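## Task

The rack's front face holds twelve drive blanks in three rows of four. Press every blank that protrudes inward until it bottoms out and latches, except the bottom-row blank that is fourth counting from the right as seen facing the rack, which must stay untouched. The rack is loose on the table. Tilting it beyond a slight amount is a failure, and it must finish in its original position.

## Robot and tools

Robot: two arms, left_arm and right_arm, each a six-joint arm with a parallel two-finger gripper and a wrist camera. The left arm's base sits near y = +0.26 m and the right arm's near y = -0.355 m in the scene frame. A camera stand is fixed behind the arms.

Scene frame: origin at table-top height, halfway between the nominal arm bases. +x points out over the table, +y toward the left arm's side, +z up. Image left and right do not match arm names. Reported end_effector_position (m) and end_effector_quat_wxyz are in this frame. The reported point lies between the finger pads, about 1 cm behind the fingertips. The fingers point along the gripper's own +z axis and open along its y axis. Reported poses can be a few centimetres off, worse at long reach.

Command rows: every row is 14 numbers in [-1, 1]. The first 7 belong to left_arm (dx, dy, dz, rx, ry, rz, opening), the next 7 to right_arm in the same order. Always send all 14, even if one arm stays still. dx..rz are offsets, not poses. They are measured along the axes of that arm's current Hand target (its own frame, not the scene frame) and counted from the Hand target as it stood when the action or move began. 1.0 equals 0.6 m of travel or 180 degrees. rx, ry, rz form a single rotation vector. Opening is absolute: +1 fully open (0.093 m), -1 closed. Sending all six pose numbers as 0 re-asks for the current Hand target. A 0 in the opening slot is itself a command (half open), so repeat the present opening if you mean to leave it.

execute_actions(actions, cameras): actions is a list of actions. Each action is a table of up to 15 rows, one per 1/30 s step. A shorter table keeps its last row for the remaining steps. Each row counts from the action's start pose, not from the previous row. Repeating an offset in a new action moves the arm further. An empty list returns state plus all camera images. cameras picks views by name, ["all"] or [].

move(target, speed, blend, opening_speed, grip_force, blocking, cameras): drives grippers on straight paths toward offset targets. target is one 14-number row or a list of up to 15 rows. Every row is an offset from the same starting Hand targets, not from the row before. speed is in m/s, 0.002 to 2.9, default 0.25, and turns may reach twice that in rad/s. blend (m) rounds corners in a list; 0 means halt at each row. opening_speed is per second on the -1..+1 scale, at least 0.2. grip_force is newtons per pad, 10 to 50. blocking=false returns early while motion continues. Paths do not avoid obstacles or the other arm. Faster moves overshoot more and hit harder, and a target set far past a contact presses harder. Avoid paths that sweep near an arm's own base. The result adds a move: line: done, off_target, moving, held or fault, plus limits such as paced (pose clipped) or held (steps withheld).

wait(seconds 0 to 10): lets the scene run while holding commands. stop: brakes a running move. zoom_image(camera, region [x0,y0,x1,y1] in pixels, at most 504 x 504): enlarges part of the newest image from cam_head_left, cam_head_right, cam_left_wrist or cam_right_wrist. read_manual: licence texts only. finished_scene(scene): ends the current scene irreversibly; pass that scene's number.

Cameras: cam_head_left, cam_head_right, cam_high, cam_low, cam_left_wrist, cam_right_wrist, each 672x504. Calibration is given per camera; fixed cameras can be off by a couple of degrees and millimetres.

Result lines: Hand target is the last commanded pose after clipping; the next offsets count from it. The gripper often stops short of it, and waiting will not close the gap; a new command, even zeros, retries, and if still short, command the missing distance. Orientation commands are clipped to 40 degrees from the measured one per step. Weight and friction can leave the gripper low, short or tilted, so check position and orientation after moves. grip_measured is the finger motor position on the -1..+1 scale; pads meet near -0.94. Joint positions end with the gripper opening in metres. Joint torques include gravity, have per-arm offsets, and joints 1 to 3 wrap at ±28 N m. Joint velocities may read within noise. Tool commands shows present commands.

Motor heat: holding loads, stretched arms or pushing at unreachable targets heats motors. A MOTOR HOT line appears at 75 °C; at 90 °C the arm folds and stops working; at 100 °C it goes limp.

For this job: press blanks with closed fingertips or the gripper face, moving along the rack's depth direction at low speed, with a target only slightly past where latching occurs. The rack is free-standing: push near its centre line, brace it with the other arm if needed, avoid lateral shoves, and watch that it neither slides nor tilts. Identify the excluded blank from the camera's view of the rack face, counting as someone facing the rack would. After each push, withdraw by commanding the target back behind the gripper so the arm stops pressing. Avoid contact between the two arms, fast hits on the rack, knocking anything off the table, and strain on the wrist camera cables.

Each tool is called after "Emit:" as name(argument=value, ...) on one line, values as JSON.

## Session

Emit:
execute_actions(actions=[])

Scene clock: 0.00 s.
left_arm: end_effector_position=(+0.3763, +0.2856, +0.0791) grip_measured=+1.000 end_effector_quat_wxyz=(+0.561, -0.054, +0.817, +0.121) | right_arm: end_effector_position=(+0.3731, -0.3928, +0.0646) grip_measured=+1.000 end_effector_quat_wxyz=(+0.511, +0.055, +0.853, -0.089)
Joint positions: left_arm=[-0.082 1.553 0.298 0.885 -0.338 0.019 0.093] | right_arm=[0.022 1.572 0.415 0.666 0.2 -0.003 0.093]
Joint velocities: within noise
Joint torques (N m): no reading
Motor temperatures (°C): left_arm=[28 33 37 42 25 27 29] | right_arm=[25 33 37 34 30 28 26]
Heat: left arm: 42 °C; right arm: 37 °C.
Hand target: left_arm +0.3774, +0.2854, +0.0809; +0.562, -0.054, +0.816, +0.121 | right_arm +0.3778, -0.3929, +0.0741; +0.524, +0.057, +0.845, -0.089
Tool commands: left_gripper/opening=+1.0 right_gripper/opening=+1.0

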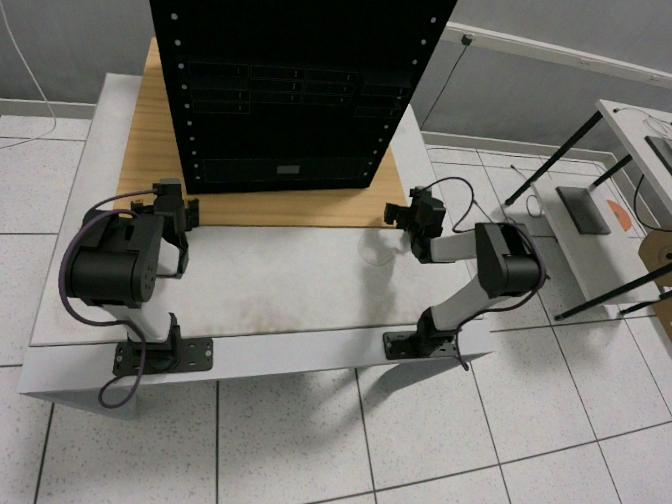

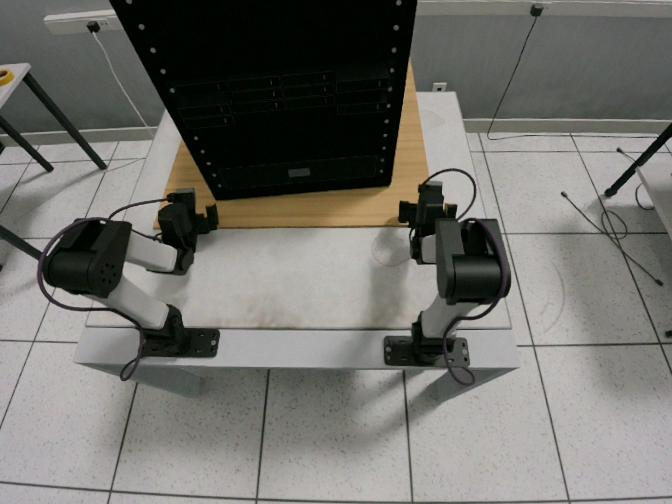

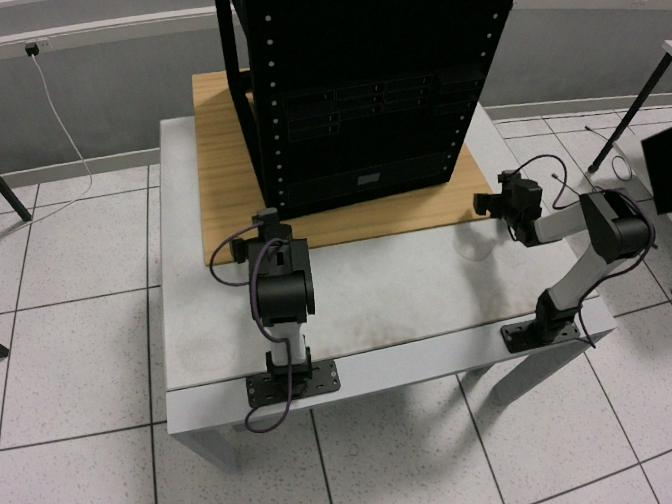

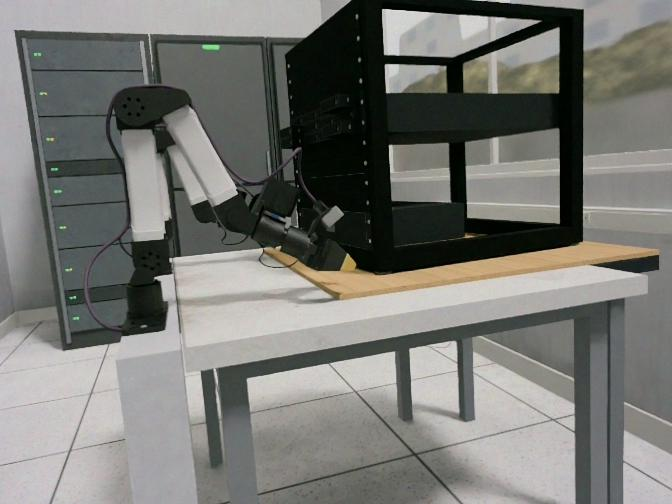

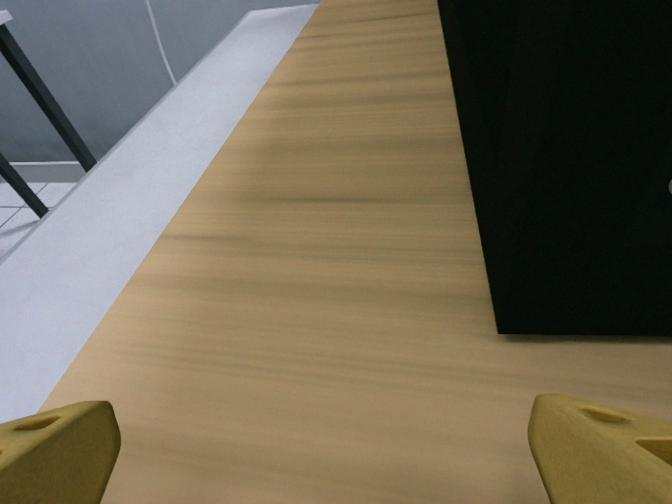

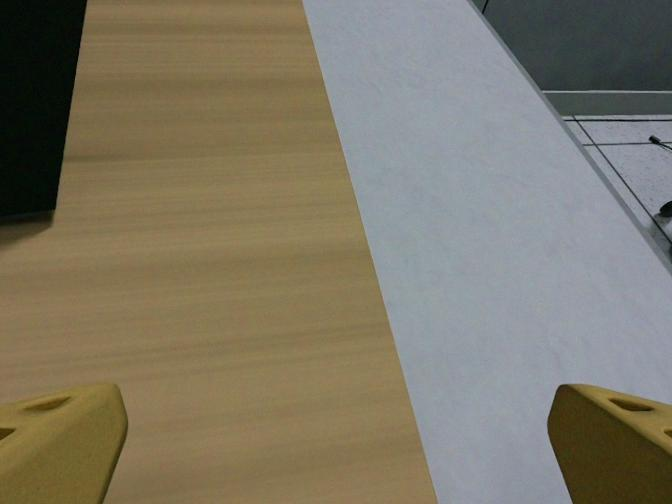

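Emit:
zoom_image(camera="cam_head_left", region=[170, 50, 430, 200])

Emit:
zoom_image(camera="cam_head_right", region=[150, 50, 410, 200])

Emit:
zoom_image(camera="cam_high", region=[260, 60, 500, 200])

Emit:
zoom_image(camera="cam_low", region=[260, 60, 400, 180])

Scaled by 1.938 from the camera's 672x504 image, which has a finer 960x720 frame.

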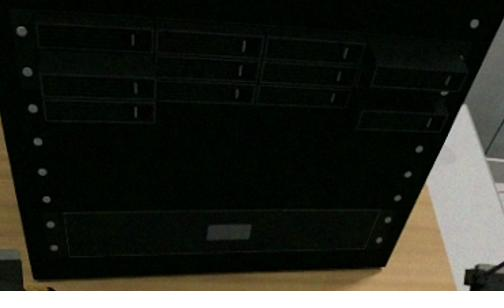

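Scaled by 1.938 from the camera's 672x504 image, which has a finer 960x720 frame.

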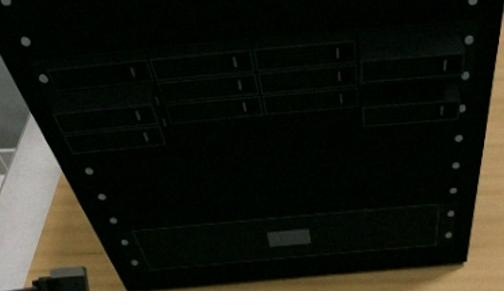

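Scaled by 2.100 from the camera's 672x504 image, which has a finer 960x720 frame.

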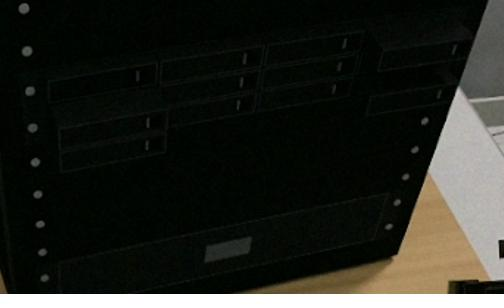

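Scaled by 3.600 from the camera's 672x504 image, which has a finer 960x720 frame.

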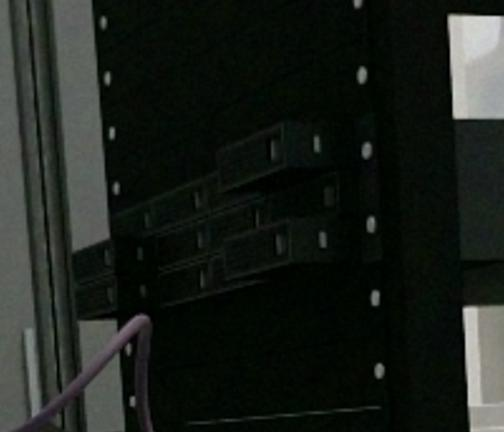

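Emit:
move(target=[-0.427,-0.148,-0.331,0.0828,-0.0052,-0.0161,-1,-0.450,0.253,-0.374,-0.0674,-0.0356,0.0028,-1], cameras=["all"])

Scene clock: 19.80 s.
left_arm: end_effector_position=(+0.3100, +0.1364, +0.3659) grip_measured=-0.991 end_effector_quat_wxyz=(+0.570, +0.008, +0.822, +0.001) | right_arm: end_effector_position=(+0.3291, -0.2002, +0.3885) grip_measured=-0.987 end_effector_quat_wxyz=(+0.564, -0.011, +0.826, -0.007)
Joint positions: left_arm=[-0.701 1.085 1.298 -0.667 -0.643 -0.274 0] | right_arm=[0.734 1.301 1.536 -0.706 0.643 0.271 0]
Joint torques (N m): left_arm=[-0.36 -1.85 8.88 1.98 -0.39 -0.1] | right_arm=[0.53 -3.88 8.54 1.73 0.39 0.18]
Motor temperatures (°C): left_arm=[28 34 39 47 25 27 29] | right_arm=[25 34 38 37 30 28 26]
Heat: left arm: 47 °C; right arm: 38 °C.
Hand target: left_arm +0.3101, +0.1364, +0.3745; +0.574, +0.000, +0.819, +0.000 | right_arm +0.3302, -0.1984, +0.3998; +0.573, +0.000, +0.819, +0.001
Off the commanded pose: left_arm 0.009 m, 1 deg | right_arm 0.012 m, 2 deg.
move: off_target (right_arm)
camera_calibration:
cam_left_wrist: T_world_to_cam=[[-0.0145223, -0.999747, -0.0171635, 0.146789], [-0.705755, 0.0224084, -0.708101, 0.515191], [0.708307, 0.00182998, -0.705902, 0.124781], [0, 0, 0, 1]] pos_world=[0.277347, 0.134979, 0.45541]
cam_right_wrist: T_world_to_cam=[[0.0176645, -0.999475, 0.0271611, -0.216349], [-0.730632, -0.0314479, -0.682047, 0.53627], [0.682543, -0.00779678, -0.730804, 0.14223], [0, 0, 0, 1]] pos_world=[0.29856, -0.198262, 0.47558]

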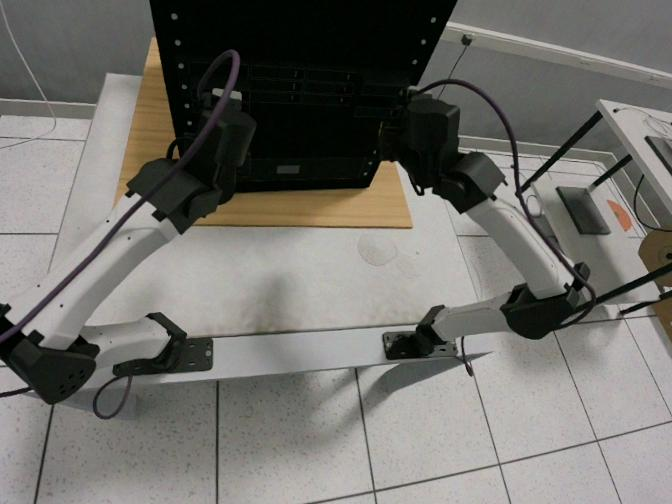

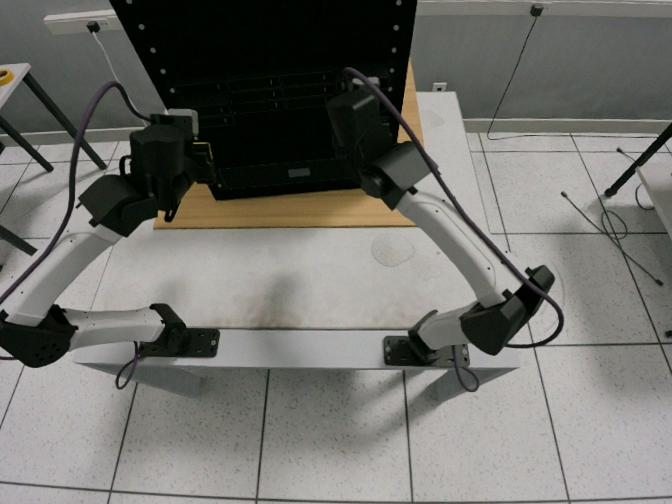

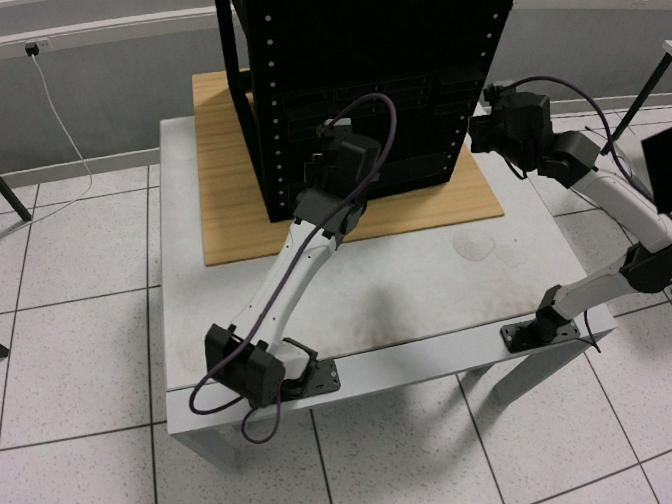

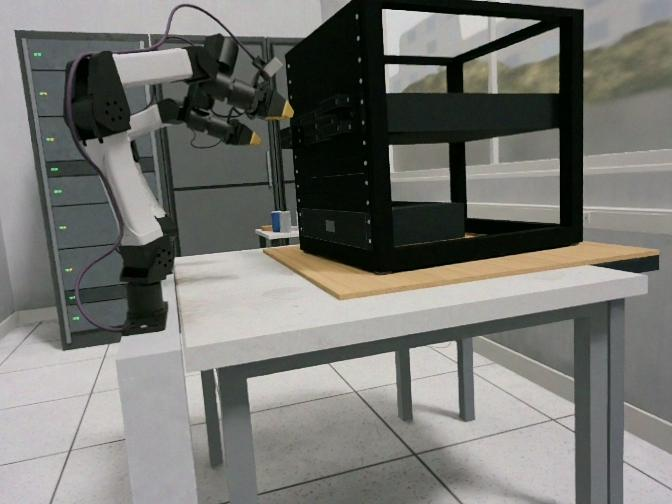

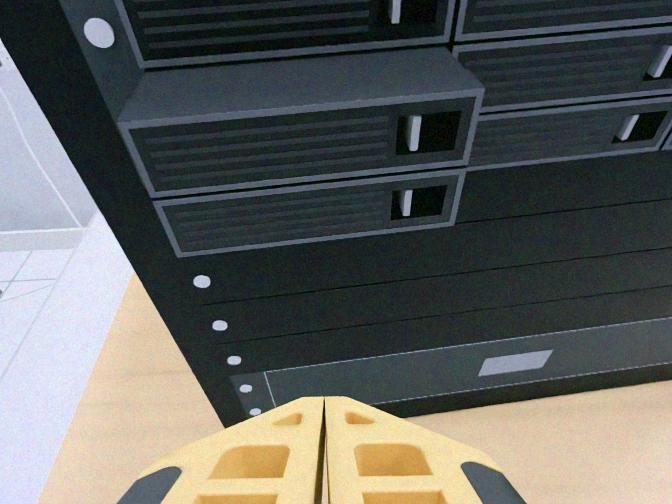

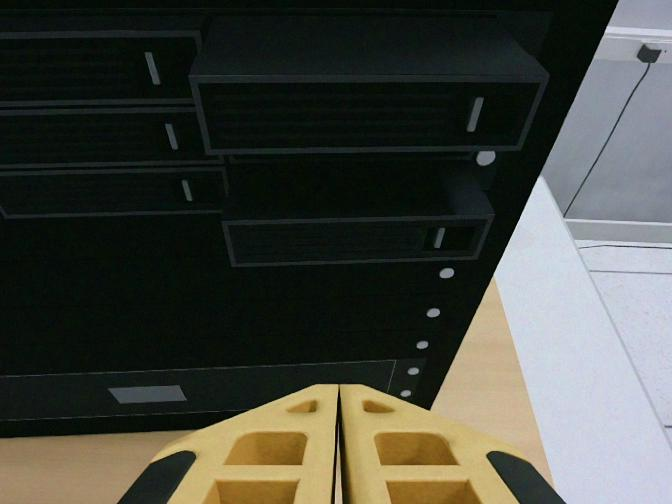

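Emit:
move(target=[-0.0737,0.0118,0.078,0,0,0,-1,-0.0742,-0.015,0.0918,0,-0.008,0,-1], cameras=["all"], speed=0.1)

Scene clock: 26.90 s.
left_arm: end_effector_position=(+0.3654, +0.1454, +0.3898) grip_measured=-0.991 end_effector_quat_wxyz=(+0.566, +0.000, +0.824, +0.008) | right_arm: end_effector_position=(+0.3921, -0.2083, +0.4102) grip_measured=-0.987 end_effector_quat_wxyz=(+0.571, -0.005, +0.821, -0.008)
Joint positions: left_arm=[-0.527 1.266 1.5 -0.656 -0.503 -0.198 0] | right_arm=[0.577 1.487 1.751 -0.676 0.513 0.191 0]
Joint torques (N m): left_arm=[0.8 -3.21 8.94 2.25 -0.06 0.05] | right_arm=[-0.62 -5.18 8.36 1.94 0.17 0.01]
Heat: left arm: 47 °C; right arm: 40 °C.
Hand target: left_arm +0.3692, +0.1435, +0.4000; +0.574, +0.000, +0.819, +0.000 | right_arm +0.3971, -0.2073, +0.4229; +0.584, +0.000, +0.812, +0.001
Off the commanded pose: left_arm 0.011 m, 1 deg | right_arm 0.014 m, 2 deg.
move: off_target (left_arm, right_arm)
camera_calibration:
cam_left_wrist: T_world_to_cam=[[0.00603256, -0.999761, -0.0209953, 0.151084], [-0.712203, 0.0104426, -0.701896, 0.572624], [0.701947, 0.0191871, -0.71197, 0.104533], [0, 0, 0, 1]] pos_world=[0.333537, 0.143062, 0.479519]
cam_right_wrist: T_world_to_cam=[[0.00593362, -0.999736, 0.0221853, -0.219567], [-0.719877, -0.0196694, -0.693823, 0.599794], [0.694076, -0.0118538, -0.719804, 0.105238], [0, 0, 0, 1]] pos_world=[0.360038, -0.206464, 0.496773]

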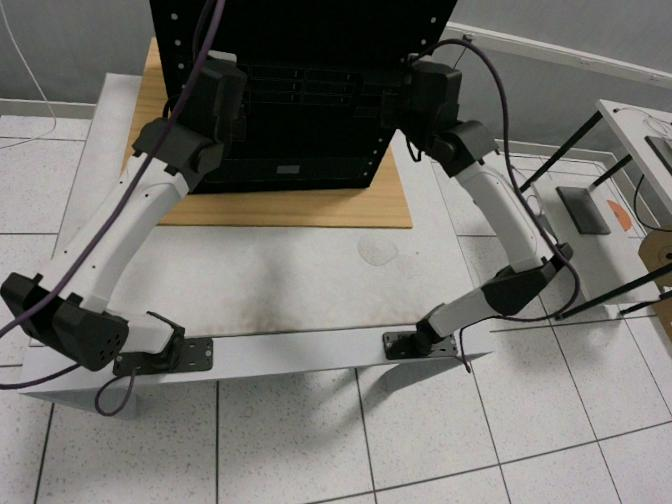

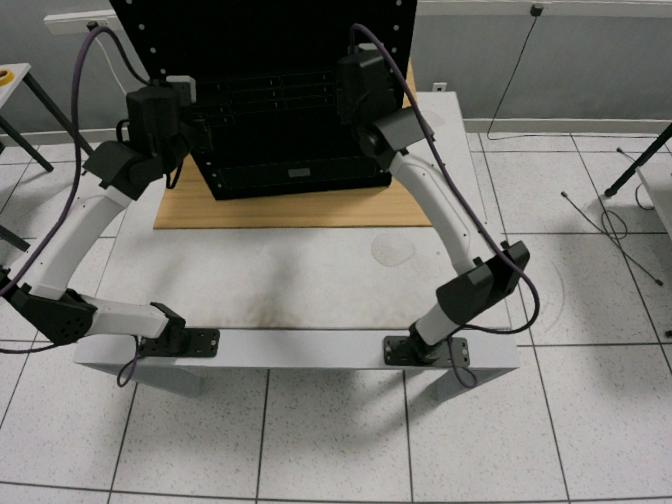

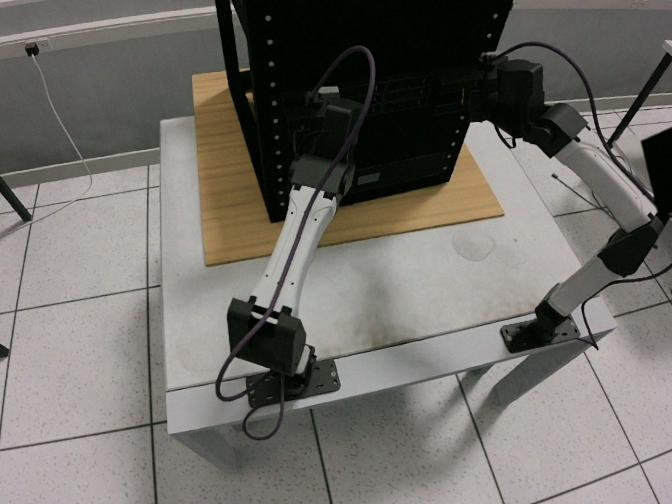

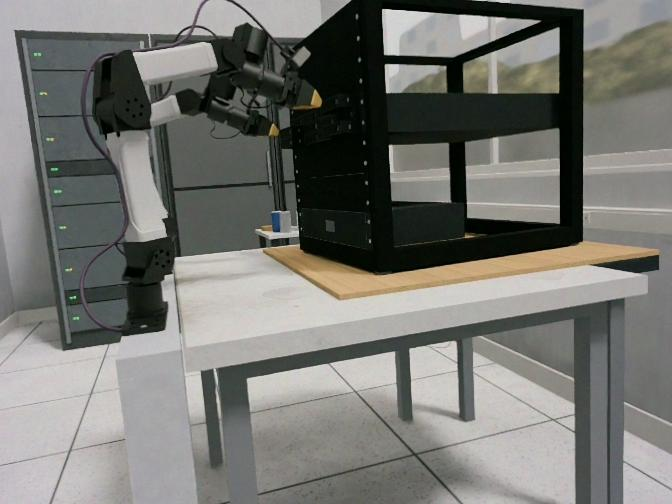

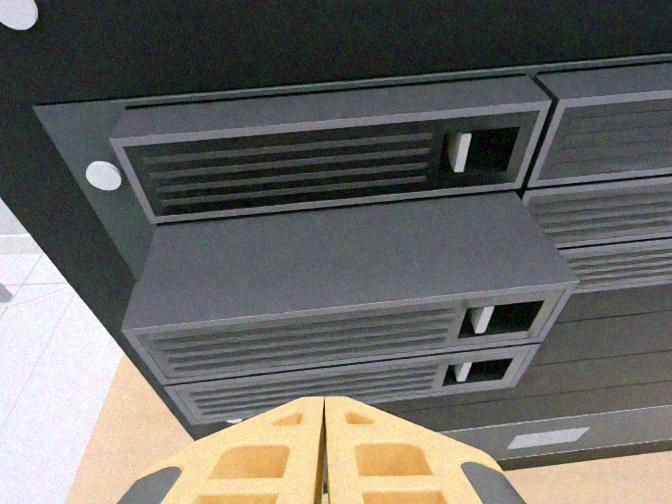

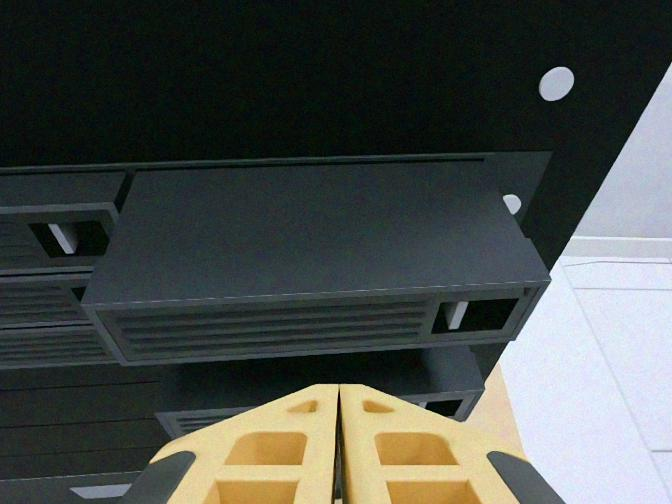

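Emit:
move(target=[0,0,0,0,0,0,-1,-0.0197,0.0067,0.0637,0,0,0,-1], cameras=["cam_right_wrist","cam_low"], speed=0.05)

Scene clock: 32.80 s.
left_arm: end_effector_position=(+0.3654, +0.1453, +0.3898) grip_measured=-0.991 end_effector_quat_wxyz=(+0.566, +0.001, +0.824, +0.008) | right_arm: end_effector_position=(+0.4309, -0.2035, +0.4091) grip_measured=-0.987 end_effector_quat_wxyz=(+0.569, -0.005, +0.822, -0.008)
Joint positions: left_arm=[-0.527 1.266 1.5 -0.656 -0.502 -0.198 0] | right_arm=[0.526 1.62 1.877 -0.662 0.465 0.17 0]
Joint torques (N m): left_arm=[0.8 -3.22 8.94 2.25 -0.06 0.04] | right_arm=[-0.96 -6.26 8.51 2.01 0.05 -0.05]
Heat: left arm: 47 °C; right arm: 40 °C.
Hand target: left_arm +0.3692, +0.1435, +0.4000; +0.574, +0.000, +0.819, +0.000 | right_arm +0.4371, -0.2033, +0.4219; +0.584, +0.000, +0.812, +0.001
Off the commanded pose: left_arm 0.011 m, 1 deg | right_arm 0.014 m, 2 deg.
move: off_target (left_arm, right_arm)
camera_calibration:
cam_right_wrist: T_world_to_cam=[[0.00713668, -0.999736, 0.0218504, -0.215393], [-0.722361, -0.020264, -0.691219, 0.626996], [0.691479, -0.0108509, -0.722315, 0.0798472], [0, 0, 0, 1]] pos_world=[0.399242, -0.201764, 0.495773]
Images, in order (width x height): cam_low 672x504, cam_right_wrist 672x504.

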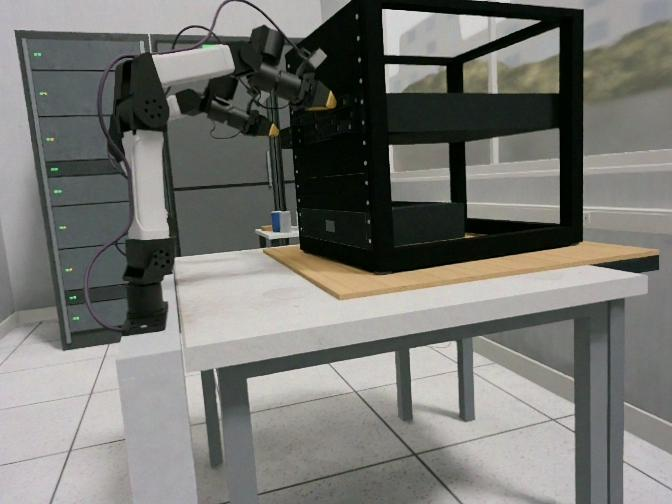

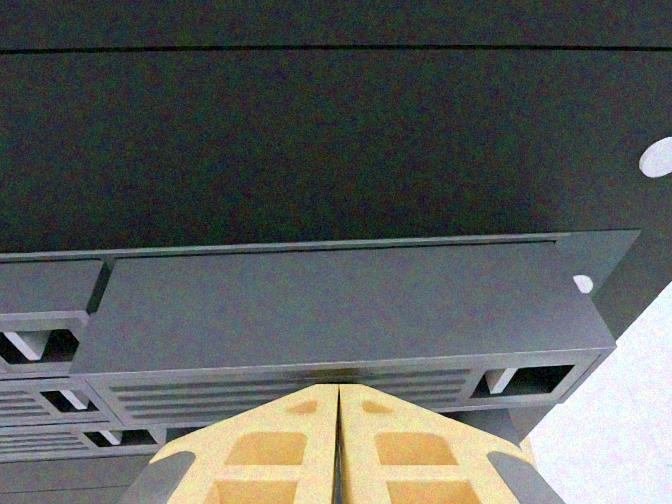

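Emit:
move(target=[0,0,0,0,0,0,-1,-0.0117,0,0.0311,0,0,0,-1], cameras=["cam_right_wrist","cam_low"], speed=0.05)

Scene clock: 34.77 s.
left_arm: end_effector_position=(+0.3654, +0.1453, +0.3898) grip_measured=-0.991 end_effector_quat_wxyz=(+0.566, +0.001, +0.824, +0.008) | right_arm: end_effector_position=(+0.4470, -0.2032, +0.4120) grip_measured=-0.987 end_effector_quat_wxyz=(+0.569, -0.006, +0.822, -0.007)
Joint positions: left_arm=[-0.527 1.266 1.5 -0.656 -0.502 -0.198 0] | right_arm=[0.504 1.682 1.958 -0.676 0.442 0.16 0]
Joint torques (N m): left_arm=[0.8 -3.22 8.94 2.25 -0.06 0.04] | right_arm=[-1.21 -6.16 8.49 2.05 0.07 -0.03]
Heat: left arm: 48 °C; right arm: 40 °C.
Hand target: left_arm +0.3692, +0.1435, +0.4000; +0.574, +0.000, +0.819, +0.000 | right_arm +0.4571, -0.2032, +0.4225; +0.584, +0.000, +0.812, +0.001
Off the commanded pose: left_arm 0.011 m, 1 deg | right_arm 0.015 m, 2 deg.
move: off_target (left_arm, right_arm)
camera_calibration:
cam_right_wrist: T_world_to_cam=[[0.00899502, -0.999719, 0.0219371, -0.216083], [-0.722828, -0.0216596, -0.690688, 0.640286], [0.690969, -0.00964401, -0.72282, 0.0715179], [0, 0, 0, 1]] pos_world=[0.415344, -0.201465, 0.498673]
Images, in order (width x height): cam_low 672x504, cam_right_wrist 672x504.

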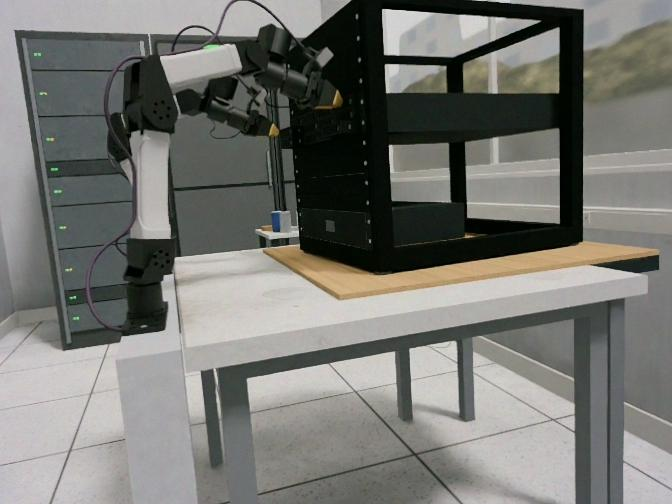

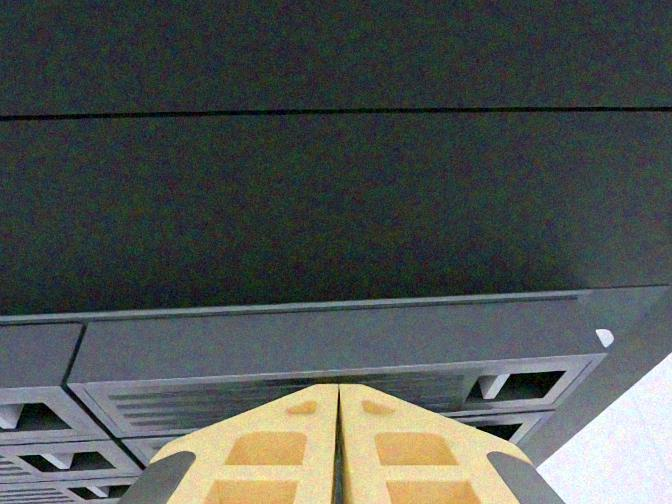

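Emit:
move(target=[0,0,0,0,0,0,-1,-0.0043,0,0.0127,0,0,0,-1], cameras=["cam_right_wrist"], speed=0.03)

Scene clock: 36.87 s.
left_arm: end_effector_position=(+0.3654, +0.1453, +0.3898) grip_measured=-0.991 end_effector_quat_wxyz=(+0.566, +0.001, +0.824, +0.008) | right_arm: end_effector_position=(+0.4477, -0.2033, +0.4121) grip_measured=-0.987 end_effector_quat_wxyz=(+0.563, -0.010, +0.826, -0.009)
Joint positions: left_arm=[-0.527 1.266 1.5 -0.656 -0.502 -0.198 0] | right_arm=[0.5 1.697 1.99 -0.708 0.434 0.156 0]
Joint torques (N m): left_arm=[0.8 -3.21 8.95 2.25 -0.06 0.04] | right_arm=[-1.74 -5.15 8.21 2.4 0.14 -0.01]
Heat: left arm: 48 °C; right arm: 40 °C.
Hand target: left_arm +0.3692, +0.1435, +0.4000; +0.574, +0.000, +0.819, +0.000 | right_arm +0.4652, -0.2033, +0.4225; +0.584, +0.000, +0.812, +0.001
Off the commanded pose: left_arm 0.011 m, 1 deg | right_arm 0.020 m, 3 deg.
move: off_target (left_arm, right_arm)
camera_calibration:
cam_right_wrist: T_world_to_cam=[[0.0146335, -0.999472, 0.0290118, -0.221544], [-0.732549, -0.0304648, -0.680032, 0.639071], [0.680557, -0.0113013, -0.732608, 0.0793963], [0, 0, 0, 1]] pos_world=[0.417359, -0.20106, 0.499182]
Images, in order (width x height): cam_right_wrist 672x504.

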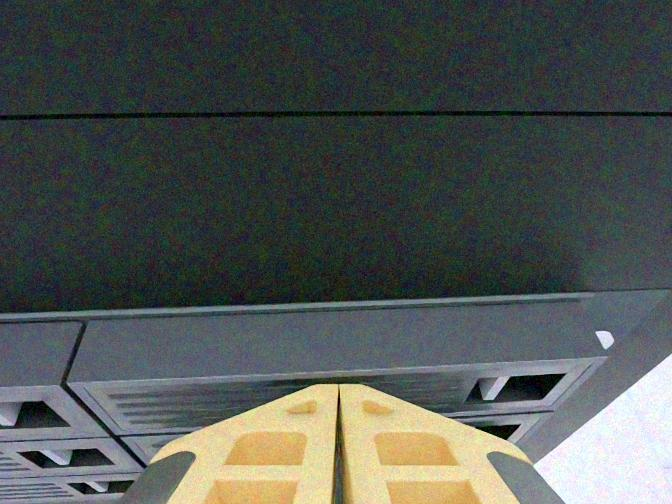

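Emit:
move(target=[-0.0215,-0.005,0.0543,0,0,0,-1,0.0317,0,-0.0948,0,0,0,-1], cameras=["cam_right_wrist","cam_left_wrist"], speed=0.06)

Scene clock: 39.77 s.
left_arm: end_effector_position=(+0.3988, +0.1426, +0.3899) grip_measured=-0.991 end_effector_quat_wxyz=(+0.563, +0.001, +0.826, +0.009) | right_arm: end_effector_position=(+0.4124, -0.2011, +0.4091) grip_measured=-0.987 end_effector_quat_wxyz=(+0.568, -0.011, +0.823, -0.008)
Joint positions: left_arm=[-0.471 1.374 1.581 -0.624 -0.451 -0.175 0] | right_arm=[0.559 1.565 1.826 -0.674 0.489 0.175 0]
Joint torques (N m): left_arm=[0.81 -4.15 9.09 2.35 -0.04 0.04] | right_arm=[0.47 -9.55 5.23 1.94 0.35 0.13]
Heat: left arm: 48 °C; right arm: 41 °C.
Hand target: left_arm +0.4042, +0.1404, +0.4010; +0.574, +0.000, +0.819, +0.000 | right_arm +0.4051, -0.2033, +0.4227; +0.584, +0.000, +0.812, +0.001
Off the commanded pose: left_arm 0.013 m, 2 deg | right_arm 0.016 m, 3 deg.
move: off_target (left_arm, right_arm)
camera_calibration:
cam_left_wrist: T_world_to_cam=[[0.00559209, -0.999726, -0.0227289, 0.148872], [-0.716856, 0.0118393, -0.697121, 0.596315], [0.697199, 0.0201917, -0.716593, 0.0847584], [0, 0, 0, 1]] pos_world=[0.367546, 0.14006, 0.479825]
cam_right_wrist: T_world_to_cam=[[0.0158696, -0.999424, 0.0299851, -0.219659], [-0.724436, -0.0321625, -0.688592, 0.611043], [0.68916, -0.0107946, -0.724529, 0.0944554], [0, 0, 0, 1]] pos_world=[0.381052, -0.19886, 0.495781]
Images, in order (width x height): cam_left_wrist 672x504, cam_right_wrist 672x504.

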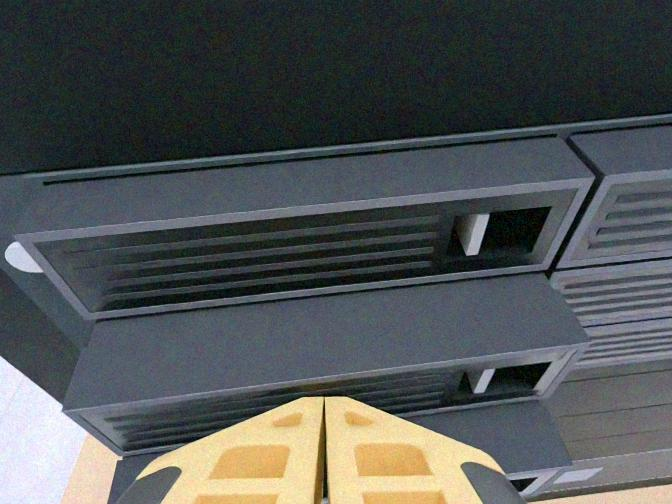

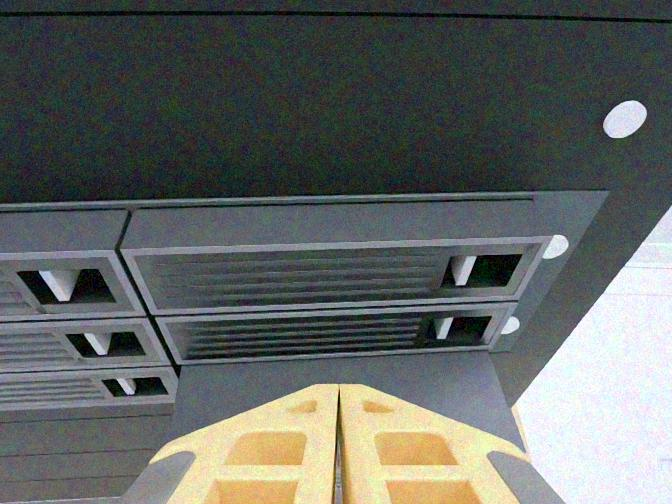

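Emit:
move(target=[[-0.0095,0,0.0235,0,0,0,-1,0.0106,-0.003,-0.0316,0,0,0,-1],[-0.0187,0,0.0465,0,0,0,-1,0.0982,-0.003,-0.0023,0,0,0,-1]], cameras=["cam_right_wrist","cam_left_wrist"], speed=0.05, blend=0.01)

Scene clock: 45.30 s.
left_arm: end_effector_position=(+0.4200, +0.1434, +0.3912) grip_measured=-0.991 end_effector_quat_wxyz=(+0.557, +0.004, +0.830, +0.011) | right_arm: end_effector_position=(+0.3918, -0.2041, +0.3502) grip_measured=-0.987 end_effector_quat_wxyz=(+0.563, -0.012, +0.826, -0.013)
Joint positions: left_arm=[-0.434 1.452 1.664 -0.638 -0.415 -0.157 0] | right_arm=[0.587 1.417 1.453 -0.471 0.518 0.189 0]
Joint torques (N m): left_arm=[1.54 -3.19 9.01 2.72 0.02 0.06] | right_arm=[0.66 -9.22 5.67 1.97 0.32 0.13]
Heat: left arm: 49 °C; right arm: 40 °C.
Hand target: left_arm +0.4342, +0.1405, +0.4021; +0.574, +0.000, +0.819, +0.000 | right_arm +0.3851, -0.2052, +0.3673; +0.584, +0.000, +0.812, +0.000
Off the commanded pose: left_arm 0.018 m, 3 deg | right_arm 0.018 m, 4 deg.
move: off_target (left_arm, right_arm)
camera_calibration:
cam_left_wrist: T_world_to_cam=[[0.00315791, -0.999544, -0.0300414, 0.153525], [-0.727234, 0.0183246, -0.686145, 0.611574], [0.686382, 0.0240139, -0.726844, 0.0789716], [0, 0, 0, 1]] pos_world=[0.390068, 0.140352, 0.48164]
cam_right_wrist: T_world_to_cam=[[0.0127127, -0.999183, 0.0383601, -0.22226], [-0.732937, -0.0354074, -0.679375, 0.554965], [0.680178, -0.0194789, -0.732788, 0.0706021], [0, 0, 0, 1]] pos_world=[0.361557, -0.201054, 0.437291]
Images, in order (width x height): cam_left_wrist 672x504, cam_right_wrist 672x504.

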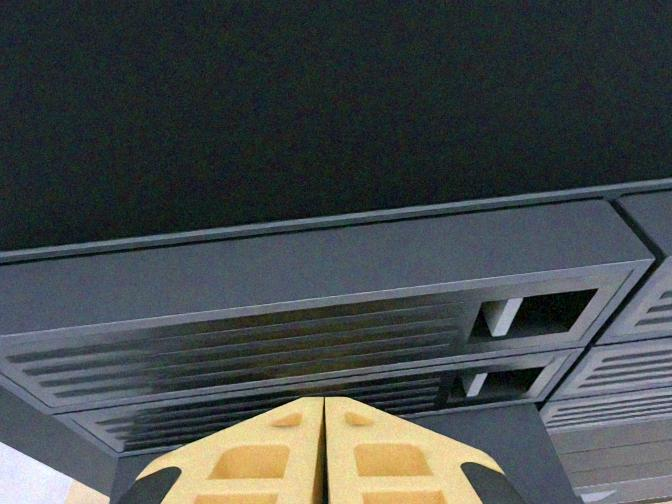

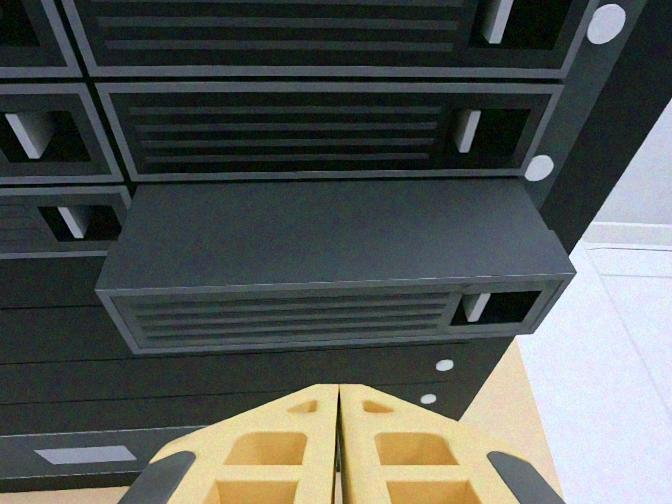

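Emit:
move(target=[[-0.004,0,0.011,0,0,0,-1,-0.0106,0,0.0316,0,-0.01,0,-1],[0.0456,0,-0.1253,0,0,0,-1,-0.0412,0,0.1232,0,-0.01,0,-1]], cameras=["cam_right_wrist","cam_left_wrist"], speed=0.05)

Scene clock: 50.83 s.
left_arm: end_effector_position=(+0.3592, +0.1374, +0.4062) grip_measured=-0.991 end_effector_quat_wxyz=(+0.578, +0.004, +0.816, -0.005) | right_arm: end_effector_position=(+0.4476, -0.2048, +0.3516) grip_measured=-0.987 end_effector_quat_wxyz=(+0.574, -0.011, +0.819, -0.011)
Joint positions: left_arm=[-0.558 1.264 1.544 -0.671 -0.512 -0.204 0] | right_arm=[0.5 1.58 1.577 -0.383 0.442 0.14 0]
Joint torques (N m): left_arm=[-0.35 -6.01 4.79 2.07 -0.35 -0.08] | right_arm=[-1.63 -5.19 9.76 2.3 0.06 -0.02]
Heat: left arm: 50 °C; right arm: 40 °C.
Hand target: left_arm +0.3542, +0.1404, +0.4021; +0.574, +0.000, +0.819, +0.000 | right_arm +0.4630, -0.2050, +0.3671; +0.596, +0.000, +0.803, +0.001
Off the commanded pose: left_arm 0.007 m, 1 deg | right_arm 0.022 m, 4 deg.
move: off_target (right_arm)
camera_calibration:
cam_left_wrist: T_world_to_cam=[[-0.0146747, -0.999886, -0.00344897, 0.143756], [-0.692009, 0.0126459, -0.721778, 0.580385], [0.72174, -0.00820519, -0.692116, 0.109345], [0, 0, 0, 1]] pos_world=[0.324823, 0.137297, 0.495084]
cam_right_wrist: T_world_to_cam=[[0.0118407, -0.99937, 0.0334645, -0.221697], [-0.713643, -0.031888, -0.699784, 0.596091], [0.70041, -0.0155958, -0.713571, 0.0186785], [0, 0, 0, 1]] pos_world=[0.414938, -0.202257, 0.437882]
Images, in order (width x height): cam_left_wrist 672x504, cam_right_wrist 672x504.

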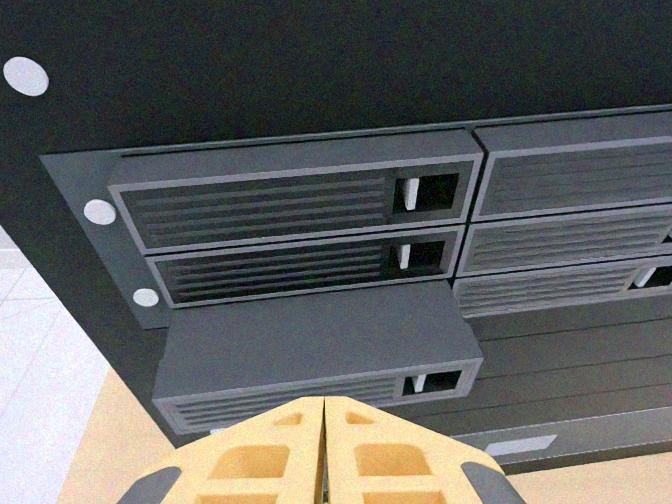

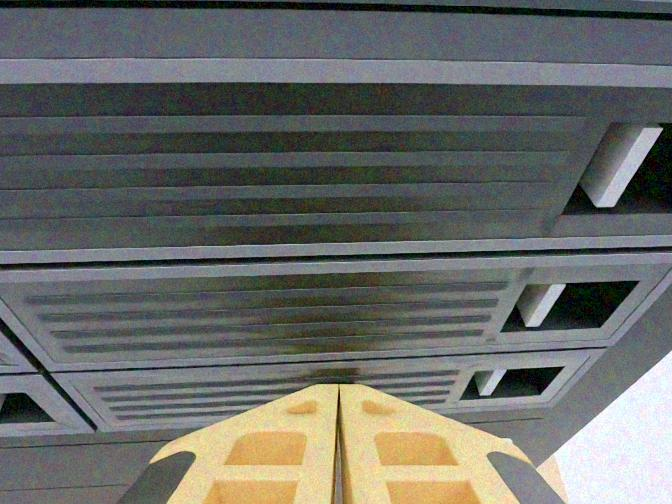

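Emit:
move(target=[[0,0,0,0,0,0,-1,-0.0024,0,0.008,0,0,0,-1],[0,0,0,0,0,0,-1,0.0434,0,-0.1436,0,0,0,-1]], cameras=["all"], speed=0.06)

Scene clock: 54.97 s.
left_arm: end_effector_position=(+0.3592, +0.1375, +0.4061) grip_measured=-0.991 end_effector_quat_wxyz=(+0.578, +0.003, +0.816, -0.005) | right_arm: end_effector_position=(+0.3797, -0.2027, +0.3591) grip_measured=-0.987 end_effector_quat_wxyz=(+0.587, -0.010, +0.809, -0.007)
Joint positions: left_arm=[-0.558 1.264 1.544 -0.671 -0.513 -0.204 0] | right_arm=[0.617 1.357 1.385 -0.4 0.55 0.178 0]
Joint torques (N m): left_arm=[-0.38 -6.01 4.79 2.06 -0.35 -0.1] | right_arm=[0.64 -7.99 5.86 1.87 0.3 0.18]
Heat: left arm: 49 °C; right arm: 41 °C.
Hand target: left_arm +0.3542, +0.1404, +0.4021; +0.574, +0.000, +0.819, +0.000 | right_arm +0.3730, -0.2051, +0.3671; +0.596, +0.000, +0.803, +0.001
Off the commanded pose: left_arm 0.007 m, 1 deg | right_arm 0.011 m, 2 deg.
move: off_target (right_arm)
camera_calibration:
cam_left_wrist: T_world_to_cam=[[-0.0138244, -0.999898, -0.00356442, 0.143637], [-0.692179, 0.0121424, -0.721624, 0.580359], [0.721593, -0.00750879, -0.692276, 0.109308], [0, 0, 0, 1]] pos_world=[0.324822, 0.137397, 0.494984]
cam_right_wrist: T_world_to_cam=[[0.0150736, -0.999551, 0.0259102, -0.217573], [-0.690793, -0.029145, -0.722465, 0.552897], [0.722896, -0.00700838, -0.690922, 0.056711], [0, 0, 0, 1]] pos_world=[0.344221, -0.200963, 0.444269]

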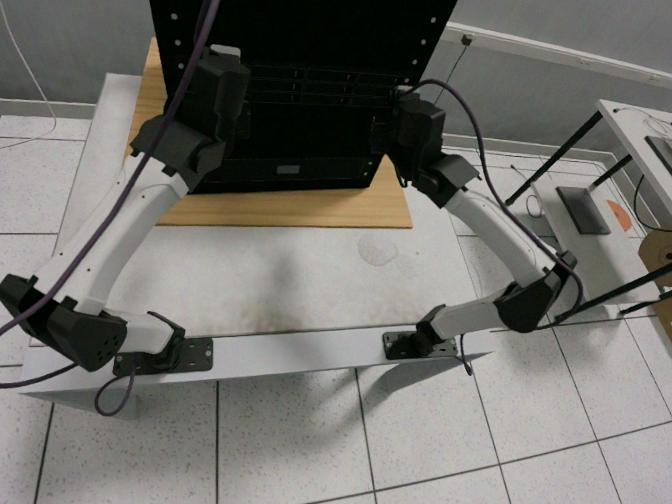

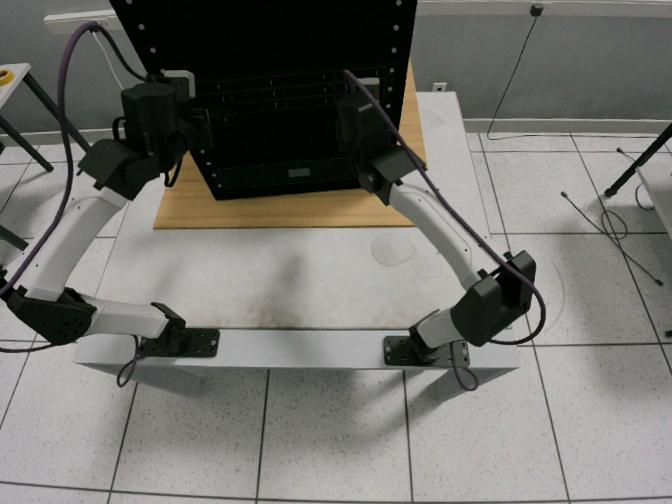

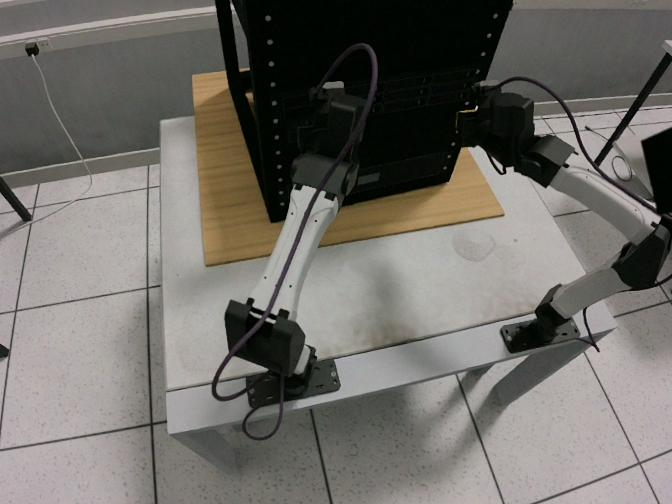

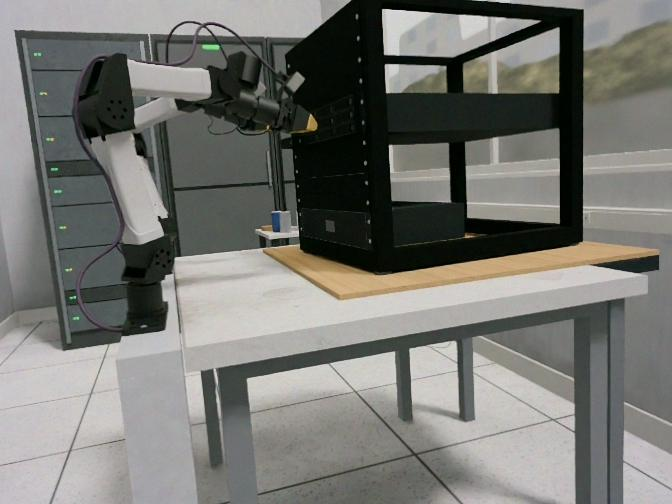

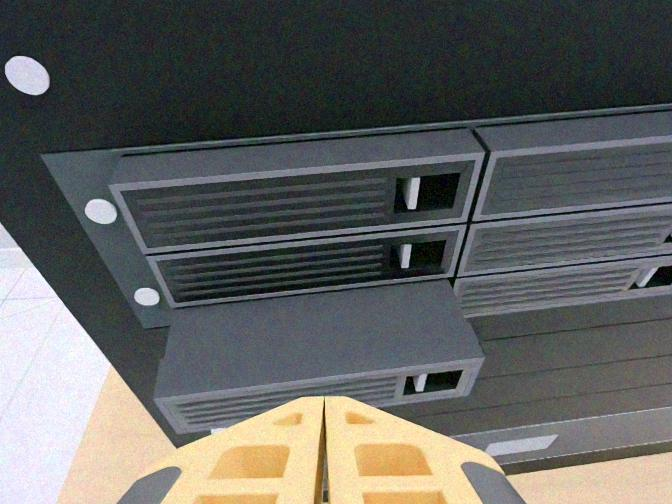

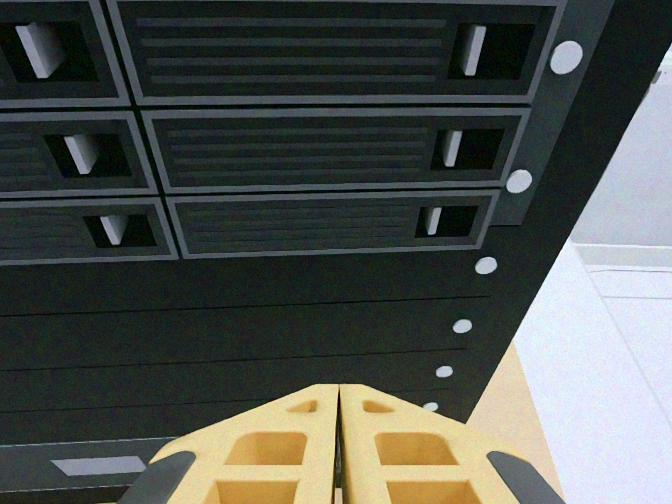

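All done; the rack is unchanged.

Emit:
finished_scene(scene=1)

The scene is finished: the task was done.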